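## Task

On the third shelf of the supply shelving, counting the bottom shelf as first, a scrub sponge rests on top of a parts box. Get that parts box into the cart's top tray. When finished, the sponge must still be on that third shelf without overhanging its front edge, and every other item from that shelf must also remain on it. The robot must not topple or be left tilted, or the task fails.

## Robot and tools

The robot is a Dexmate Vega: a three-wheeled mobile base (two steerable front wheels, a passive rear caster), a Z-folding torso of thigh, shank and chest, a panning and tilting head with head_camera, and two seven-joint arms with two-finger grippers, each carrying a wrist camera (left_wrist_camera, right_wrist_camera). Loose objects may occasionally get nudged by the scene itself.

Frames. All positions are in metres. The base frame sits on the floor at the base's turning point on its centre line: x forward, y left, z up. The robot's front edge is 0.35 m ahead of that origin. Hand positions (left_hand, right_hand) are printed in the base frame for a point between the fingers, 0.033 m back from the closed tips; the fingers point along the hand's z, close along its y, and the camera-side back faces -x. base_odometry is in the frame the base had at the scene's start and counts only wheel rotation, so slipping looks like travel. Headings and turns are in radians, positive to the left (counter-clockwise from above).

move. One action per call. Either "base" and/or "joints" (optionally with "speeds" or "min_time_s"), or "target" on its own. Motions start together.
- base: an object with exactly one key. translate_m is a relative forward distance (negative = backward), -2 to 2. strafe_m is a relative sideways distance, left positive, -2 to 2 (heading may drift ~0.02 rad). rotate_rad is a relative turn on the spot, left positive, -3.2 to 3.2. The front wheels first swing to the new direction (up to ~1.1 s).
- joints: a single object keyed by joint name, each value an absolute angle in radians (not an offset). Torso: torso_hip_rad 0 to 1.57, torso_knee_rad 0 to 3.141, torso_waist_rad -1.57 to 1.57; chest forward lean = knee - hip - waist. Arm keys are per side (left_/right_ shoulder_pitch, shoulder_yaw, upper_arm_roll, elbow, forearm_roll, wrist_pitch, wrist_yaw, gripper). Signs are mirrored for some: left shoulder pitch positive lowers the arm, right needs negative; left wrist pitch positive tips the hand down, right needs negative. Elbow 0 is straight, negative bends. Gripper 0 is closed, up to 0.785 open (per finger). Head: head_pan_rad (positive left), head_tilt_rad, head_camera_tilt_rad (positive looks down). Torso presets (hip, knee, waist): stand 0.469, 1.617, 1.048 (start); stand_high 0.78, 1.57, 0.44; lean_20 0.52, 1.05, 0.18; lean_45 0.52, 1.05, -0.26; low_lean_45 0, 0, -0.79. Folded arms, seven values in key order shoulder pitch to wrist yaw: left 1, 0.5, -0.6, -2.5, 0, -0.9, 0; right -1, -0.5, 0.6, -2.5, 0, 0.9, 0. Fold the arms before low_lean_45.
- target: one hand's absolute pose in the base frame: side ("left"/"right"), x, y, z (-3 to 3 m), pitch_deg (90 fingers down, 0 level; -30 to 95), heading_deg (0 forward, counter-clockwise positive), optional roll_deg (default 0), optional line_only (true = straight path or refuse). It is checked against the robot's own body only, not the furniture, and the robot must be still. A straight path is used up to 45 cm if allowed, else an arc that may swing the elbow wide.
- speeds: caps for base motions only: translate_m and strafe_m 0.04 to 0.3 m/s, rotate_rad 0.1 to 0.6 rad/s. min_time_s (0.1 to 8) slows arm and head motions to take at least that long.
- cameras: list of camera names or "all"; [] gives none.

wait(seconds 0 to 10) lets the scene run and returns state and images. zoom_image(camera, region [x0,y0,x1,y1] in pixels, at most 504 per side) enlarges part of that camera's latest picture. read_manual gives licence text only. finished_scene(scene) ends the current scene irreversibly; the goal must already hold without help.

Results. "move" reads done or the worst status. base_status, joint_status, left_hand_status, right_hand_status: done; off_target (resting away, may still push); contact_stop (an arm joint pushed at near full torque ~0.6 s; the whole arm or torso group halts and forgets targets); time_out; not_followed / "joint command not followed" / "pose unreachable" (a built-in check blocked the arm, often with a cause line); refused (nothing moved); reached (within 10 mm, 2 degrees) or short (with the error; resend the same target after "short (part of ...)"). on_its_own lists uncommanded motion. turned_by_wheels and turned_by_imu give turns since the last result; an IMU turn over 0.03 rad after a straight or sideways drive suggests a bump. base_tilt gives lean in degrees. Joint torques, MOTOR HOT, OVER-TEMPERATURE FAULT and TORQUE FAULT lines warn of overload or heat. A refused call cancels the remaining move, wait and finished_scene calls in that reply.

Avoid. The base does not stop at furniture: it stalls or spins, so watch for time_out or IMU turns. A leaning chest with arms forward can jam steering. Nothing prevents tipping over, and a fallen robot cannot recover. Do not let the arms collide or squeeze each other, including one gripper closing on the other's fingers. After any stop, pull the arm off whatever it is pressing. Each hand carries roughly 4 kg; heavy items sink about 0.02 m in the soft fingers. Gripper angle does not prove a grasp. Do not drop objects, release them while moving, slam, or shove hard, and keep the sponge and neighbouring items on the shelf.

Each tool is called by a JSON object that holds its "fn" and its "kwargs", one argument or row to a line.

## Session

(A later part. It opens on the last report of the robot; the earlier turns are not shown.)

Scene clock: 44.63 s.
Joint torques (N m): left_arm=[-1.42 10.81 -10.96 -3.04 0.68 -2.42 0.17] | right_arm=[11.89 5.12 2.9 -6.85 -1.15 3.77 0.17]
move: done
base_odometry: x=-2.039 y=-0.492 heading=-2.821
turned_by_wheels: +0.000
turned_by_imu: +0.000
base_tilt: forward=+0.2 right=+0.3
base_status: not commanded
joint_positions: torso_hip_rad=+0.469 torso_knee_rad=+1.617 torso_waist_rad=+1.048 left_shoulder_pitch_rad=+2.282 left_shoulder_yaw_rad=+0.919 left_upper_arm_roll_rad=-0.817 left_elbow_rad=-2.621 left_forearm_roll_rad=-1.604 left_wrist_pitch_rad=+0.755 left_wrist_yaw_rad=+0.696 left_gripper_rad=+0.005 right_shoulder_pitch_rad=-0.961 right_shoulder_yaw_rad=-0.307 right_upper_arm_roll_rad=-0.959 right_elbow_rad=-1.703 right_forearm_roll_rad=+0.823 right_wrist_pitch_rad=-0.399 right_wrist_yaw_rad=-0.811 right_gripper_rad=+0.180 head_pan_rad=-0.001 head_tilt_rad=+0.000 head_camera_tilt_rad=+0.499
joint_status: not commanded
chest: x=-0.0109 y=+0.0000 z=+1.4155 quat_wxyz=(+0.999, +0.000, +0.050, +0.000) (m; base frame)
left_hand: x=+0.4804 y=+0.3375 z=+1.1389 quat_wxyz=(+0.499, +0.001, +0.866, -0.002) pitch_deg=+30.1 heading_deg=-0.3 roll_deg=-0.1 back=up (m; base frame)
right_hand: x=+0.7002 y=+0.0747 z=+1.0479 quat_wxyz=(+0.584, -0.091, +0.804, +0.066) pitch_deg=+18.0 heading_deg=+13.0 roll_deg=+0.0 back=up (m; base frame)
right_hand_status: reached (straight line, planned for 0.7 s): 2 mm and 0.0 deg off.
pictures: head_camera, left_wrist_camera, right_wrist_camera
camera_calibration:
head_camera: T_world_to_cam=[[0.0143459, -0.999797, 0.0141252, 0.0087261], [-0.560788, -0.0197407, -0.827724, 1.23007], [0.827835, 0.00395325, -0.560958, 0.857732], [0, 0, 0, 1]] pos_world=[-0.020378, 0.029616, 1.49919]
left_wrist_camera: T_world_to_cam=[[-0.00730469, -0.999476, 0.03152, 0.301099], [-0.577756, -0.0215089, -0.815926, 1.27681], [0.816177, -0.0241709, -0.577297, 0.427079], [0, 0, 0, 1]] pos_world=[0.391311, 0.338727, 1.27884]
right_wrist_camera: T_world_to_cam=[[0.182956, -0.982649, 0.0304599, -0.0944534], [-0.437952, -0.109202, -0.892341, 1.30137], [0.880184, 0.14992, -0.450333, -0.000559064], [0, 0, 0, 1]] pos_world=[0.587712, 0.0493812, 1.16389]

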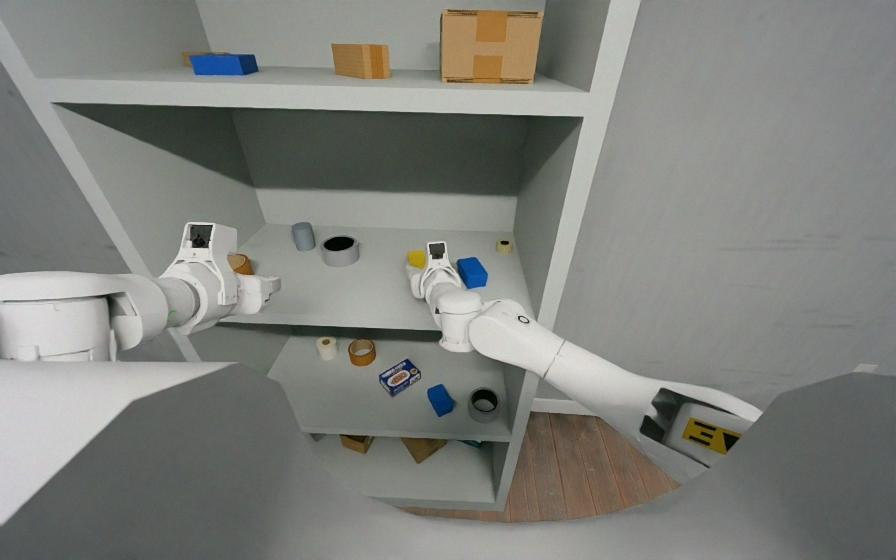

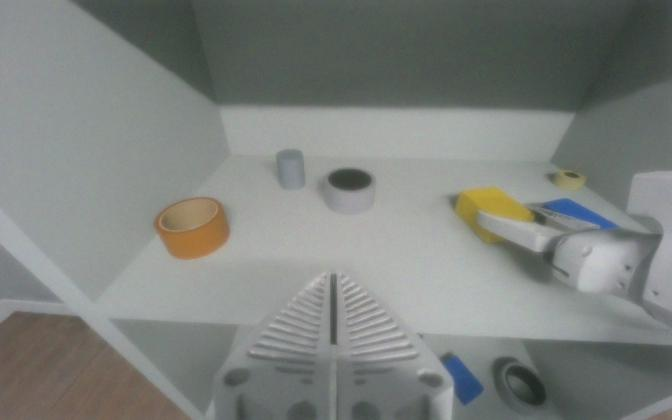

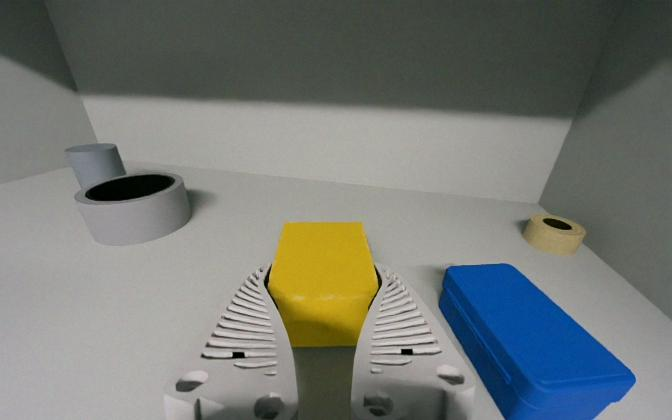

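{"fn": "move", "kwargs": {
  "target": {"side":"right","x":0.70,"y":0.075,"z":1.041,"pitch_deg":18,"heading_deg":13,"line_only":true},
  "cameras": []
}}

{"fn": "move", "kwargs": {
  "joints": {"right_gripper_rad":0.4},
  "cameras": []
}}

{"fn": "move", "kwargs": {
  "target": {"side":"right","x":0.60,"y":0.052,"z":1.11,"pitch_deg":22,"heading_deg":13,"line_only":true},
  "cameras": ["right_wrist_camera","left_wrist_camera"]
}}

{"fn": "move", "kwargs": {
  "target": {"side":"right","x":0.625,"y":-0.075,"z":1.13,"pitch_deg":38,"heading_deg":14,"line_only":true}
}}

{"fn": "zoom_image", "kwargs": {
  "camera": "right_wrist_camera",
  "region": [180, 120, 520, 420]
}}

Scene clock: 46.13 s.
Joint torques (N m): left_arm=[-1.6 11.03 -11.22 -4.09 0.84 -2 0.21] | right_arm=[8.87 4.53 2.48 -3.29 -0.69 1.61 0.27]
move: done
base_odometry: x=-2.039 y=-0.492 heading=-2.821
turned_by_wheels: +0.000
turned_by_imu: +0.000
base_tilt: forward=+0.1 right=+0.3
base_status: not commanded
joint_positions: torso_hip_rad=+0.469 torso_knee_rad=+1.617 torso_waist_rad=+1.048 left_shoulder_pitch_rad=+2.282 left_shoulder_yaw_rad=+0.919 left_upper_arm_roll_rad=-0.817 left_elbow_rad=-2.621 left_forearm_roll_rad=-1.604 left_wrist_pitch_rad=+0.755 left_wrist_yaw_rad=+0.696 left_gripper_rad=+0.005 right_shoulder_pitch_rad=-0.965 right_shoulder_yaw_rad=-0.305 right_upper_arm_roll_rad=-0.964 right_elbow_rad=-1.689 right_forearm_roll_rad=+0.815 right_wrist_pitch_rad=-0.385 right_wrist_yaw_rad=-0.803 right_gripper_rad=+0.180 head_pan_rad=-0.001 head_tilt_rad=+0.000 head_camera_tilt_rad=+0.499
joint_status: not commanded
chest: x=-0.0109 y=+0.0000 z=+1.4155 quat_wxyz=(+0.999, +0.000, +0.050, +0.000) (m; base frame)
left_hand: x=+0.4804 y=+0.3375 z=+1.1389 quat_wxyz=(+0.499, +0.001, +0.866, -0.002) pitch_deg=+30.1 heading_deg=-0.3 roll_deg=-0.1 back=up (m; base frame)
right_hand: x=+0.7001 y=+0.0749 z=+1.0430 quat_wxyz=(+0.584, -0.092, +0.804, +0.066) pitch_deg=+18.0 heading_deg=+13.0 roll_deg=+0.0 back=up (m; base frame)
right_hand_status: reached (straight line, planned for 0.3 s): 2 mm and 0.0 deg off.
pictures: none
No camera images: "cameras" was empty.

Scene clock: 46.87 s.
Joint torques (N m): left_arm=[-1.47 11.88 -11.13 -3.77 0.79 -2.52 0.17] | right_arm=[10.94 5.5 2.4 -7.06 -0.93 3.19 0.34]
move: done
base_odometry: x=-2.039 y=-0.492 heading=-2.821
turned_by_wheels: +0.000
turned_by_imu: +0.000
base_tilt: forward=+0.2 right=+0.3
base_status: not commanded
joint_positions: torso_hip_rad=+0.469 torso_knee_rad=+1.617 torso_waist_rad=+1.048 left_shoulder_pitch_rad=+2.282 left_shoulder_yaw_rad=+0.919 left_upper_arm_roll_rad=-0.817 left_elbow_rad=-2.621 left_forearm_roll_rad=-1.604 left_wrist_pitch_rad=+0.755 left_wrist_yaw_rad=+0.696 left_gripper_rad=+0.005 right_shoulder_pitch_rad=-0.966 right_shoulder_yaw_rad=-0.305 right_upper_arm_roll_rad=-0.965 right_elbow_rad=-1.686 right_forearm_roll_rad=+0.813 right_wrist_pitch_rad=-0.382 right_wrist_yaw_rad=-0.801 right_gripper_rad=+0.400 head_pan_rad=-0.001 head_tilt_rad=+0.000 head_camera_tilt_rad=+0.499
joint_status: all done
chest: x=-0.0110 y=+0.0000 z=+1.4155 quat_wxyz=(+0.999, +0.000, +0.050, +0.000) (m; base frame)
left_hand: x=+0.4804 y=+0.3375 z=+1.1390 quat_wxyz=(+0.499, +0.001, +0.866, -0.002) pitch_deg=+30.1 heading_deg=-0.3 roll_deg=-0.1 back=up (m; base frame)
right_hand: x=+0.6999 y=+0.0748 z=+1.0414 quat_wxyz=(+0.584, -0.092, +0.804, +0.066) pitch_deg=+18.0 heading_deg=+13.0 roll_deg=+0.0 back=up (m; base frame)
pictures: none
No camera images: "cameras" was empty.

Scene clock: 50.50 s.
Joint torques (N m): left_arm=[-0.67 11.11 -10.98 -3.64 0.77 -2.74 0.13] | right_arm=[7.45 5.24 7.3 -11.1 -0.86 1.7 -0.76]
move: done
base_odometry: x=-2.039 y=-0.492 heading=-2.821
turned_by_wheels: +0.000
turned_by_imu: +0.001
base_tilt: forward=+0.1 right=+0.3
base_status: not commanded
joint_positions: torso_hip_rad=+0.469 torso_knee_rad=+1.617 torso_waist_rad=+1.048 left_shoulder_pitch_rad=+2.282 left_shoulder_yaw_rad=+0.919 left_upper_arm_roll_rad=-0.817 left_elbow_rad=-2.621 left_forearm_roll_rad=-1.604 left_wrist_pitch_rad=+0.755 left_wrist_yaw_rad=+0.696 left_gripper_rad=+0.005 right_shoulder_pitch_rad=-1.142 right_shoulder_yaw_rad=-0.346 right_upper_arm_roll_rad=-0.775 right_elbow_rad=-2.219 right_forearm_roll_rad=+0.978 right_wrist_pitch_rad=-0.799 right_wrist_yaw_rad=-1.084 right_gripper_rad=+0.400 head_pan_rad=-0.001 head_tilt_rad=+0.000 head_camera_tilt_rad=+0.499
joint_status: not commanded
chest: x=-0.0110 y=+0.0000 z=+1.4155 quat_wxyz=(+0.999, +0.000, +0.050, +0.000) (m; base frame)
left_hand: x=+0.4804 y=+0.3375 z=+1.1390 quat_wxyz=(+0.499, +0.001, +0.866, -0.002) pitch_deg=+30.1 heading_deg=-0.3 roll_deg=-0.1 back=up (m; base frame)
right_hand: x=+0.6009 y=+0.0527 z=+1.1088 quat_wxyz=(+0.555, -0.094, +0.824, +0.064) pitch_deg=+22.0 heading_deg=+13.0 roll_deg=+0.0 back=up (m; base frame)
right_hand_status: reached (straight line, planned for 2.2 s): 2 mm and 0.0 deg off.
pictures: left_wrist_camera, right_wrist_camera
camera_calibration:
left_wrist_camera: T_world_to_cam=[[-0.00730757, -0.999476, 0.0315205, 0.301096], [-0.57769, -0.0215096, -0.815972, 1.27692], [0.816223, -0.0241719, -0.577231, 0.427035], [0, 0, 0, 1]] pos_world=[0.391311, 0.338727, 1.27894]
right_wrist_camera: T_world_to_cam=[[0.186311, -0.981925, 0.0333349, -0.105034], [-0.497332, -0.123517, -0.858722, 1.30892], [0.847318, 0.143411, -0.511356, 0.205313], [0, 0, 0, 1]] pos_world=[0.49657, 0.029093, 1.23249]

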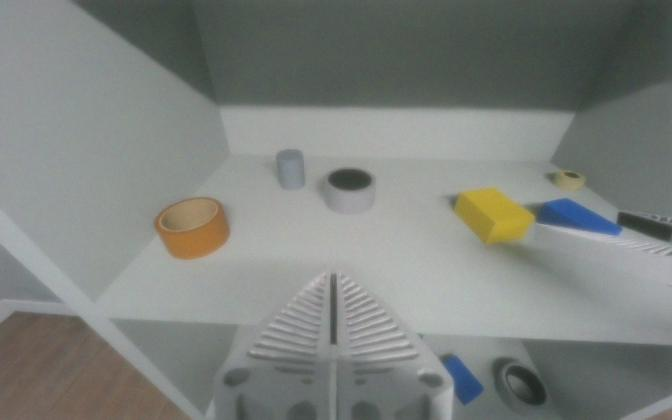

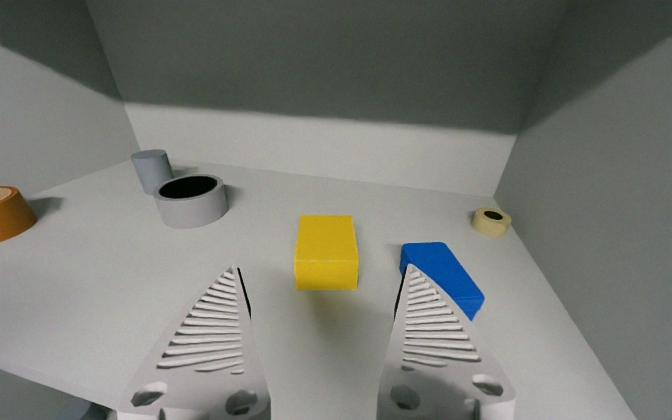

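Scene clock: 50.80 s.
Joint torques (N m): left_arm=[-1.05 11.11 -11.51 -3.76 0.8 -2.01 0.21] | right_arm=[7.07 4.52 8.01 -12.4 -0.69 2.55 -0.2]
move: refused
base_odometry: x=-2.039 y=-0.492 heading=-2.821
turned_by_wheels: +0.000
turned_by_imu: +0.000
base_tilt: forward=+0.2 right=+0.3
base_status: not commanded
joint_positions: torso_hip_rad=+0.469 torso_knee_rad=+1.617 torso_waist_rad=+1.048 left_shoulder_pitch_rad=+2.282 left_shoulder_yaw_rad=+0.919 left_upper_arm_roll_rad=-0.817 left_elbow_rad=-2.621 left_forearm_roll_rad=-1.604 left_wrist_pitch_rad=+0.755 left_wrist_yaw_rad=+0.696 left_gripper_rad=+0.005 right_shoulder_pitch_rad=-1.143 right_shoulder_yaw_rad=-0.345 right_upper_arm_roll_rad=-0.773 right_elbow_rad=-2.221 right_forearm_roll_rad=+0.978 right_wrist_pitch_rad=-0.802 right_wrist_yaw_rad=-1.086 right_gripper_rad=+0.400 head_pan_rad=-0.001 head_tilt_rad=+0.000 head_camera_tilt_rad=+0.499
joint_status: not commanded
chest: x=-0.0110 y=+0.0000 z=+1.4155 quat_wxyz=(+0.999, +0.000, +0.050, +0.000) (m; base frame)
left_hand: x=+0.4804 y=+0.3375 z=+1.1390 quat_wxyz=(+0.499, +0.001, +0.866, -0.002) pitch_deg=+30.1 heading_deg=-0.3 roll_deg=-0.1 back=up (m; base frame)
right_hand: x=+0.6004 y=+0.0525 z=+1.1091 quat_wxyz=(+0.555, -0.094, +0.824, +0.063) pitch_deg=+22.0 heading_deg=+13.0 roll_deg=+0.0 back=up (m; base frame)
right_hand_status: refused: you asked line_only, and the move would not run on a straight line (no straight line was possible) but on a checked arc of 3.5 s: over the whole arc the hand travels 0.18 m to end 0.13 m from its start, up to 0.03 m off the straight line; right_forearm_roll_rad turns most, 0.99 rad; on the way or at its end the hand turns up to 16 deg from its attitude at the start. Nothing moved.
pictures: head_camera, left_wrist_camera, right_wrist_camera
camera_calibration:
head_camera: T_world_to_cam=[[0.0143447, -0.999797, 0.0141274, 0.00872416], [-0.56072, -0.0197416, -0.82777, 1.23008], [0.827881, 0.00395262, -0.56089, 0.857714], [0, 0, 0, 1]] pos_world=[-0.0204777, 0.029616, 1.49919]
left_wrist_camera: T_world_to_cam=[[-0.00730757, -0.999476, 0.0315205, 0.301096], [-0.57769, -0.0215096, -0.815972, 1.27692], [0.816223, -0.0241719, -0.577231, 0.427035], [0, 0, 0, 1]] pos_world=[0.391311, 0.338727, 1.27894]
right_wrist_camera: T_world_to_cam=[[0.186324, -0.981915, 0.033557, -0.10545], [-0.497306, -0.123713, -0.858709, 1.30901], [0.847331, 0.14331, -0.511363, 0.205891], [0, 0, 0, 1]] pos_world=[0.49617, 0.0288932, 1.23289]

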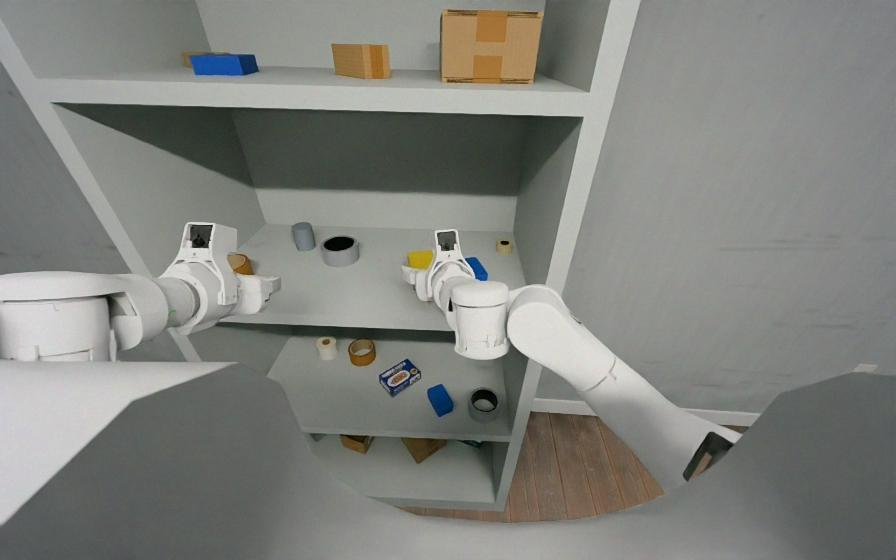

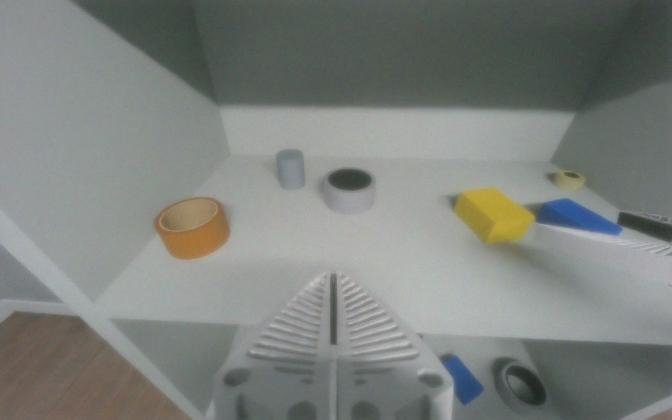

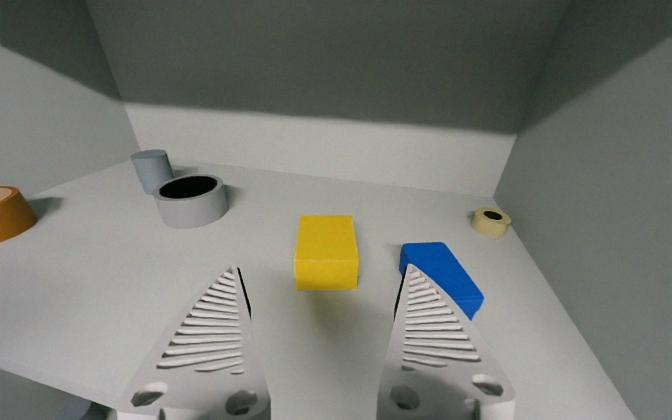

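Scaled by 1.482 from the camera's 672x420 image, which has a finer 960x600 frame.

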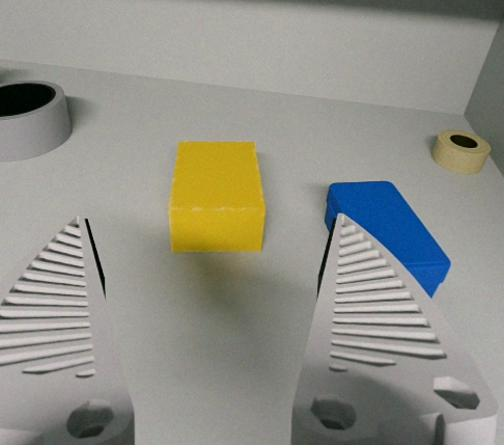

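{"fn": "move", "kwargs": {
  "target": {"side":"right","x":0.61,"y":-0.072,"z":1.13,"pitch_deg":36,"heading_deg":16}
}}

{"fn": "zoom_image", "kwargs": {
  "camera": "right_wrist_camera",
  "region": [180, 120, 520, 420]
}}

Scene clock: 56.33 s.
Joint torques (N m): left_arm=[-1.1 12.02 -11.51 -2.75 0.76 -2.24 0.2] | right_arm=[21.94 -3.75 6.61 -6.29 -0.79 1.75 -0.52]
move: done
base_odometry: x=-2.039 y=-0.492 heading=-2.821
turned_by_wheels: +0.000
turned_by_imu: +0.001
base_tilt: forward=+0.1 right=+0.3
base_status: not commanded
joint_positions: torso_hip_rad=+0.469 torso_knee_rad=+1.617 torso_waist_rad=+1.048 left_shoulder_pitch_rad=+2.282 left_shoulder_yaw_rad=+0.919 left_upper_arm_roll_rad=-0.817 left_elbow_rad=-2.621 left_forearm_roll_rad=-1.604 left_wrist_pitch_rad=+0.755 left_wrist_yaw_rad=+0.696 left_gripper_rad=+0.005 right_shoulder_pitch_rad=-0.502 right_shoulder_yaw_rad=-1.037 right_upper_arm_roll_rad=-1.066 right_elbow_rad=-2.305 right_forearm_roll_rad=+1.887 right_wrist_pitch_rad=-0.528 right_wrist_yaw_rad=-1.087 right_gripper_rad=+0.400 head_pan_rad=-0.001 head_tilt_rad=+0.000 head_camera_tilt_rad=+0.499
joint_status: not commanded
chest: x=-0.0110 y=+0.0000 z=+1.4155 quat_wxyz=(+0.999, +0.000, +0.050, +0.000) (m; base frame)
left_hand: x=+0.4804 y=+0.3375 z=+1.1390 quat_wxyz=(+0.499, +0.001, +0.866, -0.002) pitch_deg=+30.1 heading_deg=-0.3 roll_deg=-0.1 back=up (m; base frame)
right_hand: x=+0.6099 y=-0.0705 z=+1.1294 quat_wxyz=(+0.450, -0.125, +0.882, +0.064) pitch_deg=+35.9 heading_deg=+16.1 roll_deg=-0.1 back=up (m; base frame)
right_hand_status: reached (checked arc [no straight line was possible; over the whole arc the hand travels 0.14 m to end 0.13 m from its start, up to 0.01 m off the straight line; right_forearm_roll_rad turns most, 0.91 rad; on the way or at its end the hand turns up to 14 deg from its attitude at the start], planned for 3.2 s): 2 mm and 0.2 deg off.
pictures: head_camera, left_wrist_camera, right_wrist_camera
camera_calibration:
head_camera: T_world_to_cam=[[0.0143447, -0.999797, 0.0141274, 0.00872416], [-0.56072, -0.0197416, -0.82777, 1.23008], [0.827881, 0.00395262, -0.56089, 0.857714], [0, 0, 0, 1]] pos_world=[-0.0204777, 0.029616, 1.49919]
left_wrist_camera: T_world_to_cam=[[-0.00730757, -0.999476, 0.0315205, 0.301096], [-0.57769, -0.0215096, -0.815972, 1.27692], [0.816223, -0.0241719, -0.577231, 0.427035], [0, 0, 0, 1]] pos_world=[0.391311, 0.338727, 1.27894]
right_wrist_camera: T_world_to_cam=[[0.248109, -0.967786, 0.0428106, -0.275721], [-0.673518, -0.204095, -0.710436, 1.25027], [0.696287, 0.147432, -0.702459, 0.534021], [0, 0, 0, 1]] pos_world=[0.538656, -0.0903965, 1.27517]

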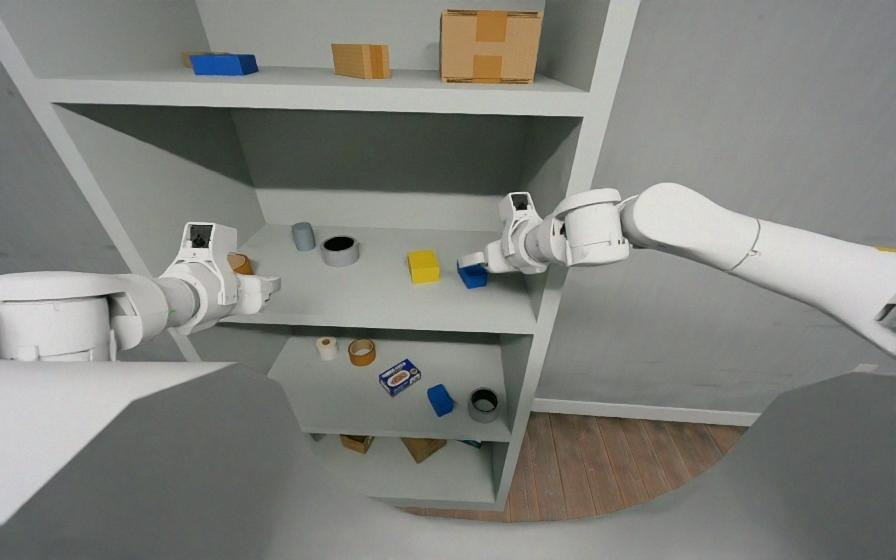

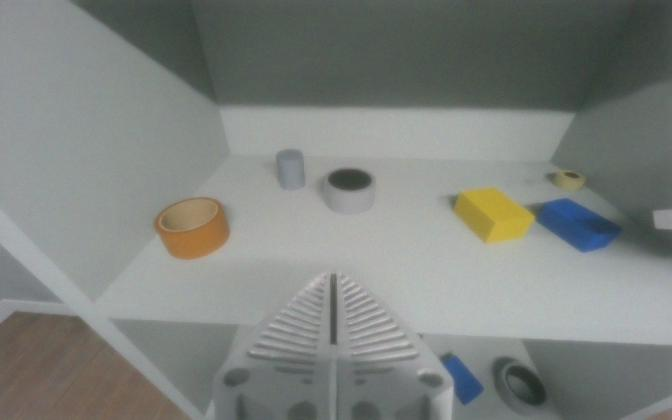

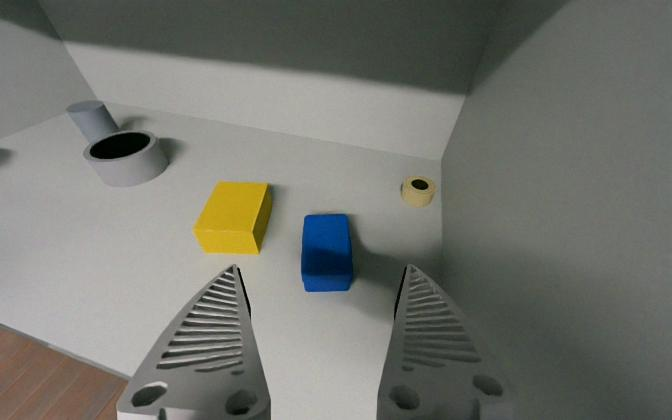

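Scaled by 1.482 from the camera's 672x420 image, which has a finer 960x600 frame.

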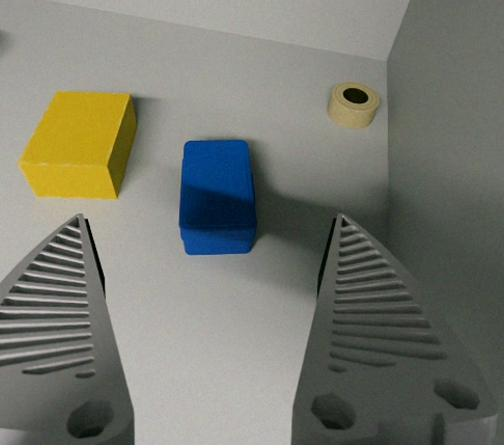

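{"fn": "move", "kwargs": {
  "target": {"side":"right","x":0.70,"y":-0.049,"z":1.053,"pitch_deg":37,"heading_deg":16,"line_only":true},
  "cameras": ["right_wrist_camera","head_camera"]
}}

{"fn": "move", "kwargs": {
  "joints": {"right_gripper_rad":0.12},
  "cameras": ["right_wrist_camera"]
}}

{"fn": "move", "kwargs": {
  "target": {"side":"right","x":0.67,"y":-0.055,"z":1.13,"pitch_deg":37,"heading_deg":16,"line_only":true},
  "cameras": ["right_wrist_camera","head_camera"]
}}

Scene clock: 60.40 s.
Joint torques (N m): left_arm=[-1.26 10.94 -11.02 -3.96 0.79 -2.28 0.19] | right_arm=[24.19 2.33 6.16 -2.59 -0.7 2.34 0.17]
move: done
base_odometry: x=-2.039 y=-0.492 heading=-2.821
turned_by_wheels: +0.000
turned_by_imu: +0.001
base_tilt: forward=+0.2 right=+0.3
base_status: not commanded
joint_positions: torso_hip_rad=+0.469 torso_knee_rad=+1.617 torso_waist_rad=+1.048 left_shoulder_pitch_rad=+2.282 left_shoulder_yaw_rad=+0.919 left_upper_arm_roll_rad=-0.817 left_elbow_rad=-2.621 left_forearm_roll_rad=-1.604 left_wrist_pitch_rad=+0.755 left_wrist_yaw_rad=+0.696 left_gripper_rad=+0.005 right_shoulder_pitch_rad=-0.484 right_shoulder_yaw_rad=-0.784 right_upper_arm_roll_rad=-1.181 right_elbow_rad=-1.859 right_forearm_roll_rad=+1.643 right_wrist_pitch_rad=-0.540 right_wrist_yaw_rad=-0.849 right_gripper_rad=+0.400 head_pan_rad=-0.001 head_tilt_rad=+0.000 head_camera_tilt_rad=+0.499
joint_status: not commanded
chest: x=-0.0110 y=+0.0000 z=+1.4155 quat_wxyz=(+0.999, +0.000, +0.050, +0.000) (m; base frame)
left_hand: x=+0.4804 y=+0.3375 z=+1.1390 quat_wxyz=(+0.499, +0.001, +0.866, -0.002) pitch_deg=+30.1 heading_deg=-0.3 roll_deg=-0.1 back=up (m; base frame)
right_hand: x=+0.6988 y=-0.0493 z=+1.0537 quat_wxyz=(+0.442, -0.124, +0.886, +0.062) pitch_deg=+37.0 heading_deg=+16.0 roll_deg=+0.0 back=up (m; base frame)
right_hand_status: reached (straight line, planned for 1.7 s): 1 mm and 0.0 deg off.
pictures: head_camera, right_wrist_camera
camera_calibration:
head_camera: T_world_to_cam=[[0.0143447, -0.999797, 0.0141274, 0.00872416], [-0.56072, -0.0197416, -0.82777, 1.23008], [0.827881, 0.00395262, -0.56089, 0.857714], [0, 0, 0, 1]] pos_world=[-0.0204777, 0.029616, 1.49919]
right_wrist_camera: T_world_to_cam=[[0.24631, -0.968269, 0.0422715, -0.272298], [-0.687133, -0.205221, -0.696945, 1.25591], [0.683505, 0.142619, -0.715877, 0.438727], [0, 0, 0, 1]] pos_world=[0.630176, -0.0684894, 1.20089]

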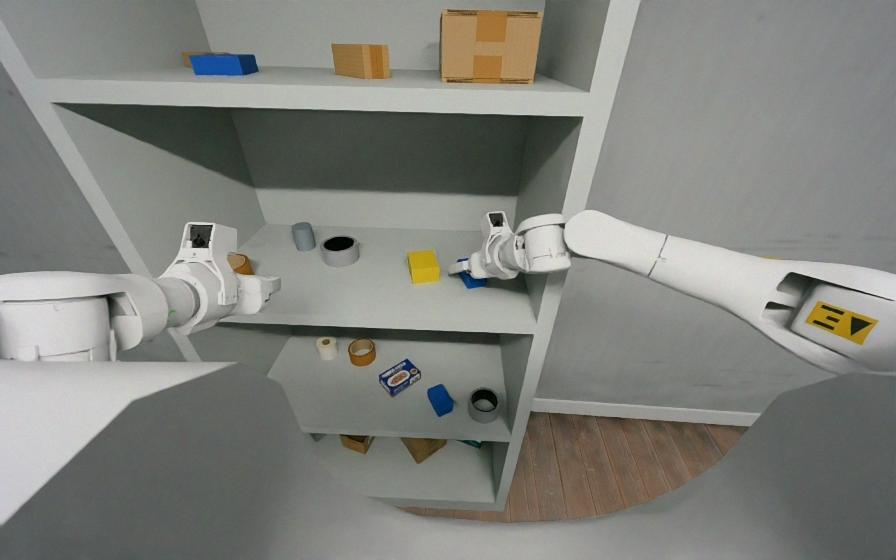

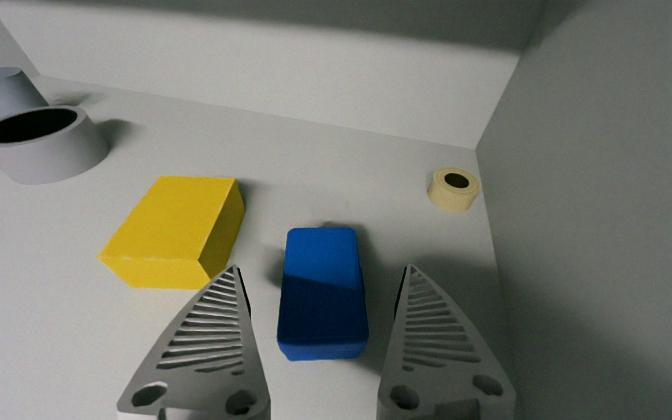

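Scene clock: 61.20 s.
Joint torques (N m): left_arm=[-1.55 11 -11.02 -3.99 0.88 -2.85 0.09] | right_arm=[26.36 -0.23 7.09 -1.62 -1.05 2.72 0.33]
move: done
base_odometry: x=-2.039 y=-0.492 heading=-2.821
turned_by_wheels: +0.000
turned_by_imu: +0.000
base_tilt: forward=+0.2 right=+0.3
base_status: not commanded
joint_positions: torso_hip_rad=+0.469 torso_knee_rad=+1.617 torso_waist_rad=+1.048 left_shoulder_pitch_rad=+2.282 left_shoulder_yaw_rad=+0.919 left_upper_arm_roll_rad=-0.817 left_elbow_rad=-2.621 left_forearm_roll_rad=-1.604 left_wrist_pitch_rad=+0.755 left_wrist_yaw_rad=+0.696 left_gripper_rad=+0.005 right_shoulder_pitch_rad=-0.484 right_shoulder_yaw_rad=-0.781 right_upper_arm_roll_rad=-1.182 right_elbow_rad=-1.855 right_forearm_roll_rad=+1.641 right_wrist_pitch_rad=-0.540 right_wrist_yaw_rad=-0.847 right_gripper_rad=+0.120 head_pan_rad=-0.001 head_tilt_rad=+0.000 head_camera_tilt_rad=+0.499
joint_status: all done
chest: x=-0.0110 y=+0.0000 z=+1.4155 quat_wxyz=(+0.999, +0.000, +0.050, +0.000) (m; base frame)
left_hand: x=+0.4804 y=+0.3375 z=+1.1390 quat_wxyz=(+0.499, +0.001, +0.866, -0.002) pitch_deg=+30.1 heading_deg=-0.3 roll_deg=-0.1 back=up (m; base frame)
right_hand: x=+0.6996 y=-0.0491 z=+1.0529 quat_wxyz=(+0.442, -0.125, +0.886, +0.062) pitch_deg=+37.0 heading_deg=+16.0 roll_deg=+0.0 back=up (m; base frame)
pictures: right_wrist_camera
camera_calibration:
right_wrist_camera: T_world_to_cam=[[0.246466, -0.968218, 0.042531, -0.272577], [-0.687168, -0.205532, -0.696819, 1.25581], [0.683414, 0.142516, -0.715985, 0.437745], [0, 0, 0, 1]] pos_world=[0.630976, -0.0681891, 1.20009]

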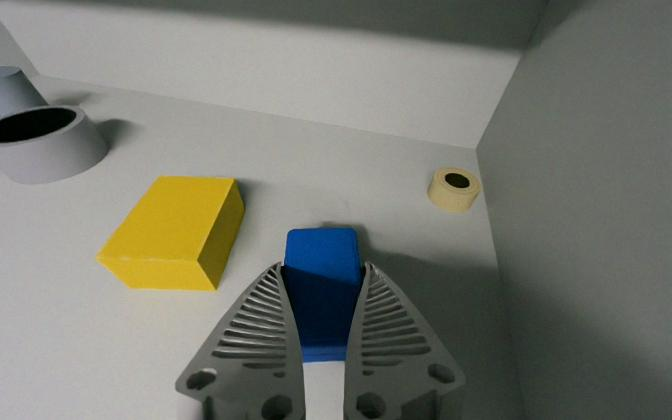

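Scene clock: 63.63 s.
Joint torques (N m): left_arm=[-0.41 11.61 -11.23 -4.5 0.7 -2.72 0.2] | right_arm=[23.28 -2.84 12.63 -6.42 -0.8 2.11 -0.36]
move: done
base_odometry: x=-2.039 y=-0.492 heading=-2.821
turned_by_wheels: +0.000
turned_by_imu: +0.001
base_tilt: forward=+0.1 right=+0.3
base_status: not commanded
joint_positions: torso_hip_rad=+0.469 torso_knee_rad=+1.617 torso_waist_rad=+1.048 left_shoulder_pitch_rad=+2.282 left_shoulder_yaw_rad=+0.919 left_upper_arm_roll_rad=-0.817 left_elbow_rad=-2.621 left_forearm_roll_rad=-1.604 left_wrist_pitch_rad=+0.755 left_wrist_yaw_rad=+0.696 left_gripper_rad=+0.005 right_shoulder_pitch_rad=-0.417 right_shoulder_yaw_rad=-0.863 right_upper_arm_roll_rad=-1.093 right_elbow_rad=-2.032 right_forearm_roll_rad=+1.853 right_wrist_pitch_rad=-0.618 right_wrist_yaw_rad=-1.012 right_gripper_rad=+0.120 head_pan_rad=-0.001 head_tilt_rad=+0.000 head_camera_tilt_rad=+0.499
joint_status: not commanded
chest: x=-0.0110 y=+0.0000 z=+1.4155 quat_wxyz=(+0.999, +0.000, +0.050, +0.000) (m; base frame)
left_hand: x=+0.4804 y=+0.3375 z=+1.1390 quat_wxyz=(+0.499, +0.001, +0.866, -0.002) pitch_deg=+30.1 heading_deg=-0.3 roll_deg=-0.1 back=up (m; base frame)
right_hand: x=+0.6706 y=-0.0549 z=+1.1274 quat_wxyz=(+0.441, -0.124, +0.887, +0.062) pitch_deg=+37.1 heading_deg=+16.0 roll_deg=+0.0 back=up (m; base frame)
right_hand_status: reached (straight line, planned for 1.0 s): 3 mm and 0.1 deg off.
pictures: head_camera, right_wrist_camera
camera_calibration:
head_camera: T_world_to_cam=[[0.0143447, -0.999797, 0.0141274, 0.00872416], [-0.56072, -0.0197416, -0.82777, 1.23008], [0.827881, 0.00395262, -0.56089, 0.857714], [0, 0, 0, 1]] pos_world=[-0.0204777, 0.029616, 1.49919]
right_wrist_camera: T_world_to_cam=[[0.246221, -0.96829, 0.0423046, -0.273836], [-0.687847, -0.205326, -0.696209, 1.28646], [0.682819, 0.142322, -0.716591, 0.512783], [0, 0, 0, 1]] pos_world=[0.602177, -0.0739889, 1.27469]

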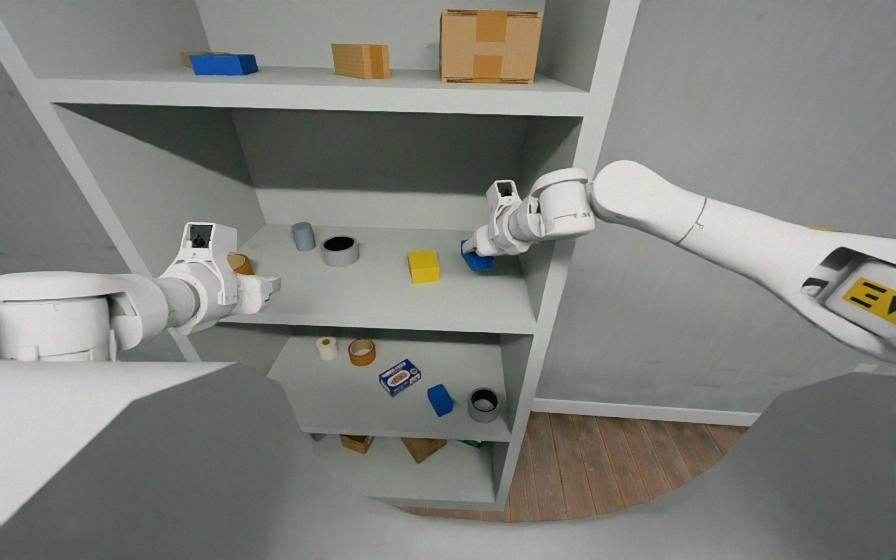

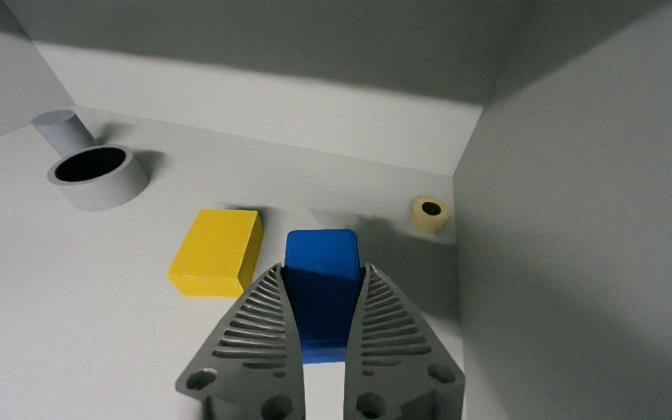

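{"fn": "move", "kwargs": {
  "base": {"translate_m": -2.0},
  "joints": {"head_camera_tilt_rad": 0.35,"right_gripper_rad":0.09},
  "cameras": ["right_wrist_camera"]
}}

{"fn": "move", "kwargs": {
  "base": {"rotate_rad": -1.63},
  "cameras": ["head_camera","right_wrist_camera"]
}}

Scene clock: 72.63 s.
Joint torques (N m): left_arm=[-0.66 10.61 -11.22 -4.29 0.81 -2.14 0.25] | right_arm=[24.32 -1.18 13.43 -6.63 -0.9 2.09 -0.13]
move: done
base_odometry: x=-0.140 y=+0.136 heading=-2.820
turned_by_wheels: +0.001
turned_by_imu: +0.011
base_tilt: forward=+0.1 right=+0.2
base_status: done
joint_positions: torso_hip_rad=+0.469 torso_knee_rad=+1.617 torso_waist_rad=+1.048 left_shoulder_pitch_rad=+2.282 left_shoulder_yaw_rad=+0.919 left_upper_arm_roll_rad=-0.817 left_elbow_rad=-2.621 left_forearm_roll_rad=-1.604 left_wrist_pitch_rad=+0.755 left_wrist_yaw_rad=+0.696 left_gripper_rad=+0.005 right_shoulder_pitch_rad=-0.415 right_shoulder_yaw_rad=-0.865 right_upper_arm_roll_rad=-1.091 right_elbow_rad=-2.036 right_forearm_roll_rad=+1.858 right_wrist_pitch_rad=-0.620 right_wrist_yaw_rad=-1.016 right_gripper_rad=+0.090 head_pan_rad=-0.001 head_tilt_rad=+0.000 head_camera_tilt_rad=+0.351
joint_status: all done
chest: x=-0.0110 y=+0.0000 z=+1.4155 quat_wxyz=(+0.999, +0.000, +0.050, +0.000) (m; base frame)
left_hand: x=+0.4803 y=+0.3375 z=+1.1390 quat_wxyz=(+0.499, +0.001, +0.866, -0.002) pitch_deg=+30.1 heading_deg=-0.3 roll_deg=-0.1 back=up (m; base frame)
right_hand: x=+0.6697 y=-0.0550 z=+1.1292 quat_wxyz=(+0.441, -0.125, +0.886, +0.062) pitch_deg=+37.1 heading_deg=+16.0 roll_deg=+0.0 back=up (m; base frame)
pictures: right_wrist_camera
camera_calibration:
right_wrist_camera: T_world_to_cam=[[0.246628, -0.968166, 0.0427641, -0.274585], [-0.687648, -0.205922, -0.696231, 1.28687], [0.682873, 0.142303, -0.716543, 0.514674], [0, 0, 0, 1]] pos_world=[0.601177, -0.0740887, 1.27649]

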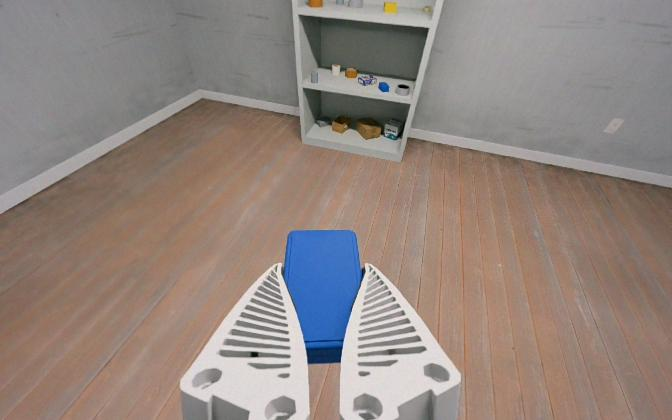

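Scene clock: 76.90 s.
Joint torques (N m): left_arm=[-0.47 10.99 -11.21 -3.33 0.7 -2.53 -0.02] | right_arm=[24.61 -1.91 12.57 -5.19 -0.89 2.35 -0.41]
move: done
base_odometry: x=-0.139 y=+0.136 heading=+1.835
turned_by_wheels: -1.628
turned_by_imu: -1.581
base_tilt: forward=+0.2 right=+0.3
base_status: done
joint_positions: torso_hip_rad=+0.469 torso_knee_rad=+1.617 torso_waist_rad=+1.048 left_shoulder_pitch_rad=+2.282 left_shoulder_yaw_rad=+0.919 left_upper_arm_roll_rad=-0.817 left_elbow_rad=-2.621 left_forearm_roll_rad=-1.604 left_wrist_pitch_rad=+0.755 left_wrist_yaw_rad=+0.696 left_gripper_rad=+0.005 right_shoulder_pitch_rad=-0.415 right_shoulder_yaw_rad=-0.865 right_upper_arm_roll_rad=-1.091 right_elbow_rad=-2.036 right_forearm_roll_rad=+1.858 right_wrist_pitch_rad=-0.620 right_wrist_yaw_rad=-1.016 right_gripper_rad=+0.090 head_pan_rad=-0.001 head_tilt_rad=+0.000 head_camera_tilt_rad=+0.351
joint_status: not commanded
chest: x=-0.0110 y=+0.0000 z=+1.4155 quat_wxyz=(+0.999, +0.000, +0.050, +0.000) (m; base frame)
left_hand: x=+0.4803 y=+0.3375 z=+1.1390 quat_wxyz=(+0.499, +0.001, +0.866, -0.002) pitch_deg=+30.1 heading_deg=-0.3 roll_deg=-0.1 back=up (m; base frame)
right_hand: x=+0.6697 y=-0.0550 z=+1.1293 quat_wxyz=(+0.441, -0.125, +0.886, +0.062) pitch_deg=+37.1 heading_deg=+16.0 roll_deg=+0.0 back=up (m; base frame)
pictures: head_camera, right_wrist_camera
camera_calibration:
head_camera: T_world_to_cam=[[0.0120495, -0.999796, 0.0162293, 0.00542743], [-0.431971, -0.0198425, -0.901669, 1.34969], [0.901807, 0.00385406, -0.432122, 0.672589], [0, 0, 0, 1]] pos_world=[-0.0235829, 0.0296154, 1.50753]
right_wrist_camera: T_world_to_cam=[[0.246625, -0.968167, 0.0427673, -0.274587], [-0.687599, -0.205912, -0.696281, 1.28691], [0.682923, 0.142314, -0.716494, 0.514582], [0, 0, 0, 1]] pos_world=[0.601177, -0.0740888, 1.27649]

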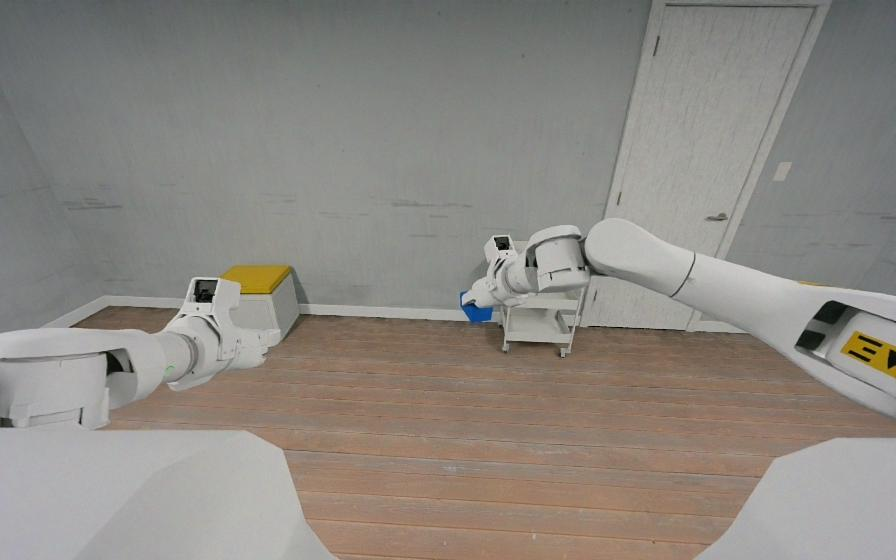

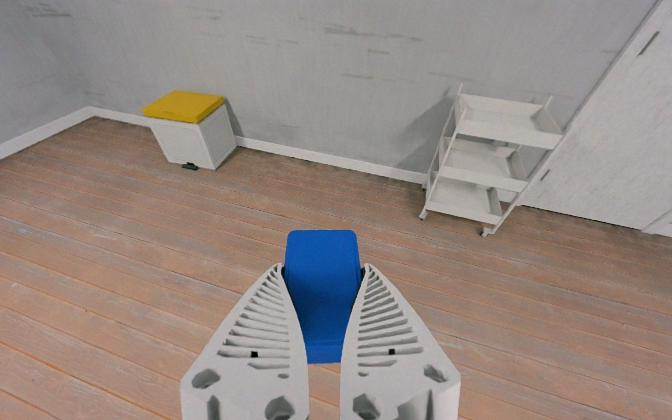

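{"fn": "move", "kwargs": {
  "base": {"strafe_m": -0.53},
  "joints": {"head_camera_tilt_rad": 0.65},
  "cameras": []
}}

{"fn": "move", "kwargs": {
  "base": {"translate_m": 1.42}
}}

Scene clock: 82.77 s.
Joint torques (N m): left_arm=[-0.84 12.09 -10.96 -3.63 0.77 -2.53 0.1] | right_arm=[23.85 -1.57 12.94 -4.56 -0.7 2.08 -0.34]
move: done
base_odometry: x=+0.372 y=+0.272 heading=+1.831
turned_by_wheels: -0.004
turned_by_imu: -0.005
base_tilt: forward=+0.1 right=+0.3
base_status: done
joint_positions: torso_hip_rad=+0.469 torso_knee_rad=+1.617 torso_waist_rad=+1.048 left_shoulder_pitch_rad=+2.282 left_shoulder_yaw_rad=+0.919 left_upper_arm_roll_rad=-0.817 left_elbow_rad=-2.621 left_forearm_roll_rad=-1.604 left_wrist_pitch_rad=+0.755 left_wrist_yaw_rad=+0.696 left_gripper_rad=+0.005 right_shoulder_pitch_rad=-0.415 right_shoulder_yaw_rad=-0.865 right_upper_arm_roll_rad=-1.091 right_elbow_rad=-2.036 right_forearm_roll_rad=+1.858 right_wrist_pitch_rad=-0.620 right_wrist_yaw_rad=-1.016 right_gripper_rad=+0.090 head_pan_rad=-0.001 head_tilt_rad=+0.000 head_camera_tilt_rad=+0.649
joint_status: all done
chest: x=-0.0110 y=+0.0000 z=+1.4155 quat_wxyz=(+0.999, +0.000, +0.050, +0.000) (m; base frame)
left_hand: x=+0.4804 y=+0.3375 z=+1.1390 quat_wxyz=(+0.499, +0.001, +0.866, -0.002) pitch_deg=+30.1 heading_deg=-0.3 roll_deg=-0.1 back=up (m; base frame)
right_hand: x=+0.6697 y=-0.0551 z=+1.1292 quat_wxyz=(+0.441, -0.125, +0.887, +0.062) pitch_deg=+37.1 heading_deg=+16.0 roll_deg=+0.0 back=up (m; base frame)
pictures: none
No camera images: "cameras" was empty.

Scene clock: 90.13 s.
Joint torques (N m): left_arm=[-1.66 11.54 -11.14 -3.28 0.72 -2.72 -0.03] | right_arm=[22.02 -1.46 13.15 -5.32 -0.73 2.56 -0.32]
move: done
base_odometry: x=+0.009 y=+1.645 heading=+1.832
turned_by_wheels: +0.001
turned_by_imu: -0.002
base_tilt: forward=+0.1 right=+0.3
base_status: done
joint_positions: torso_hip_rad=+0.469 torso_knee_rad=+1.617 torso_waist_rad=+1.048 left_shoulder_pitch_rad=+2.282 left_shoulder_yaw_rad=+0.919 left_upper_arm_roll_rad=-0.817 left_elbow_rad=-2.621 left_forearm_roll_rad=-1.604 left_wrist_pitch_rad=+0.755 left_wrist_yaw_rad=+0.696 left_gripper_rad=+0.005 right_shoulder_pitch_rad=-0.415 right_shoulder_yaw_rad=-0.865 right_upper_arm_roll_rad=-1.091 right_elbow_rad=-2.036 right_forearm_roll_rad=+1.858 right_wrist_pitch_rad=-0.620 right_wrist_yaw_rad=-1.016 right_gripper_rad=+0.090 head_pan_rad=+0.000 head_tilt_rad=+0.000 head_camera_tilt_rad=+0.649
joint_status: not commanded
chest: x=-0.0109 y=+0.0000 z=+1.4155 quat_wxyz=(+0.999, +0.000, +0.050, +0.000) (m; base frame)
left_hand: x=+0.4804 y=+0.3375 z=+1.1389 quat_wxyz=(+0.499, +0.001, +0.866, -0.002) pitch_deg=+30.1 heading_deg=-0.3 roll_deg=-0.1 back=up (m; base frame)
right_hand: x=+0.6698 y=-0.0551 z=+1.1292 quat_wxyz=(+0.441, -0.125, +0.887, +0.062) pitch_deg=+37.1 heading_deg=+16.0 roll_deg=+0.0 back=up (m; base frame)
pictures: head_camera, left_wrist_camera, right_wrist_camera
camera_calibration:
head_camera: T_world_to_cam=[[0.0163683, -0.999797, 0.0117551, 0.0123931], [-0.678186, -0.0197403, -0.734626, 1.08294], [0.734708, 0.00405248, -0.678371, 1.02455], [0, 0, 0, 1]] pos_world=[-0.018508, 0.0296163, 1.49043]
left_wrist_camera: T_world_to_cam=[[-0.00730445, -0.999476, 0.0315204, 0.301098], [-0.577805, -0.0215079, -0.815892, 1.27678], [0.816142, -0.0241723, -0.577345, 0.427155], [0, 0, 0, 1]] pos_world=[0.391311, 0.338727, 1.27884]
right_wrist_camera: T_world_to_cam=[[0.246564, -0.968181, 0.0428008, -0.274712], [-0.687713, -0.205914, -0.696168, 1.28681], [0.68283, 0.142215, -0.716602, 0.514642], [0, 0, 0, 1]] pos_world=[0.601277, -0.0741886, 1.27639]

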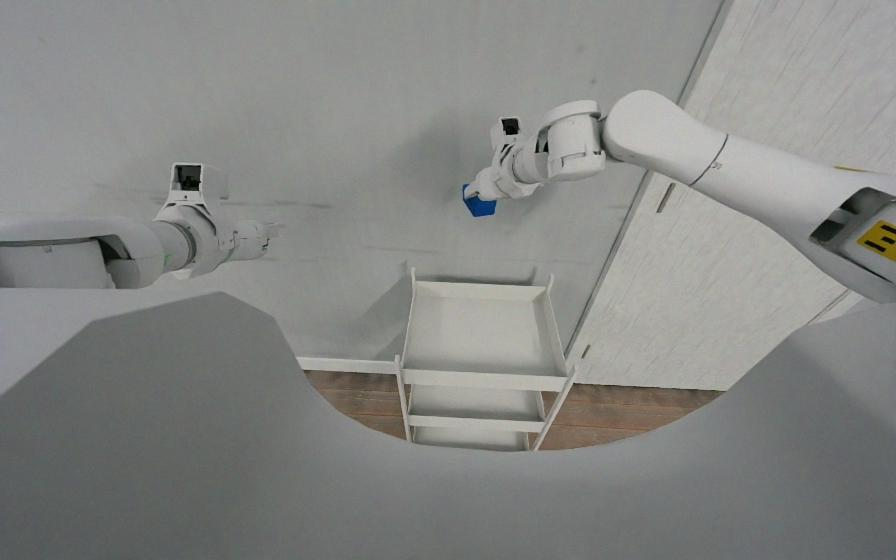

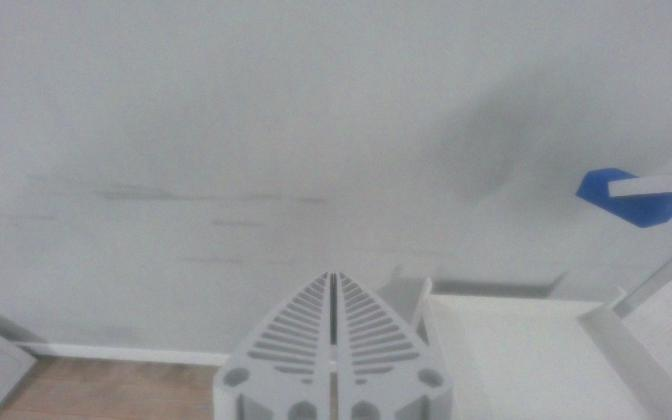

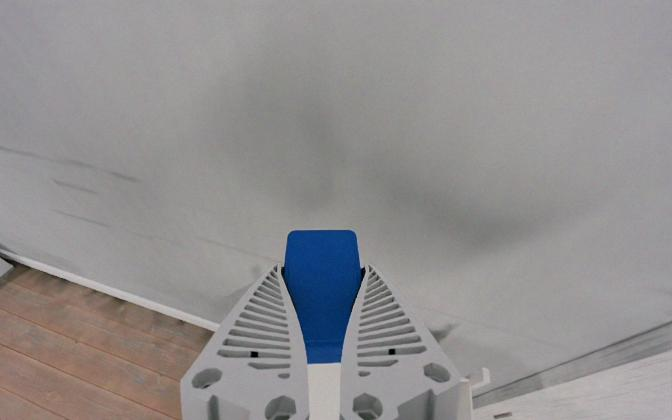

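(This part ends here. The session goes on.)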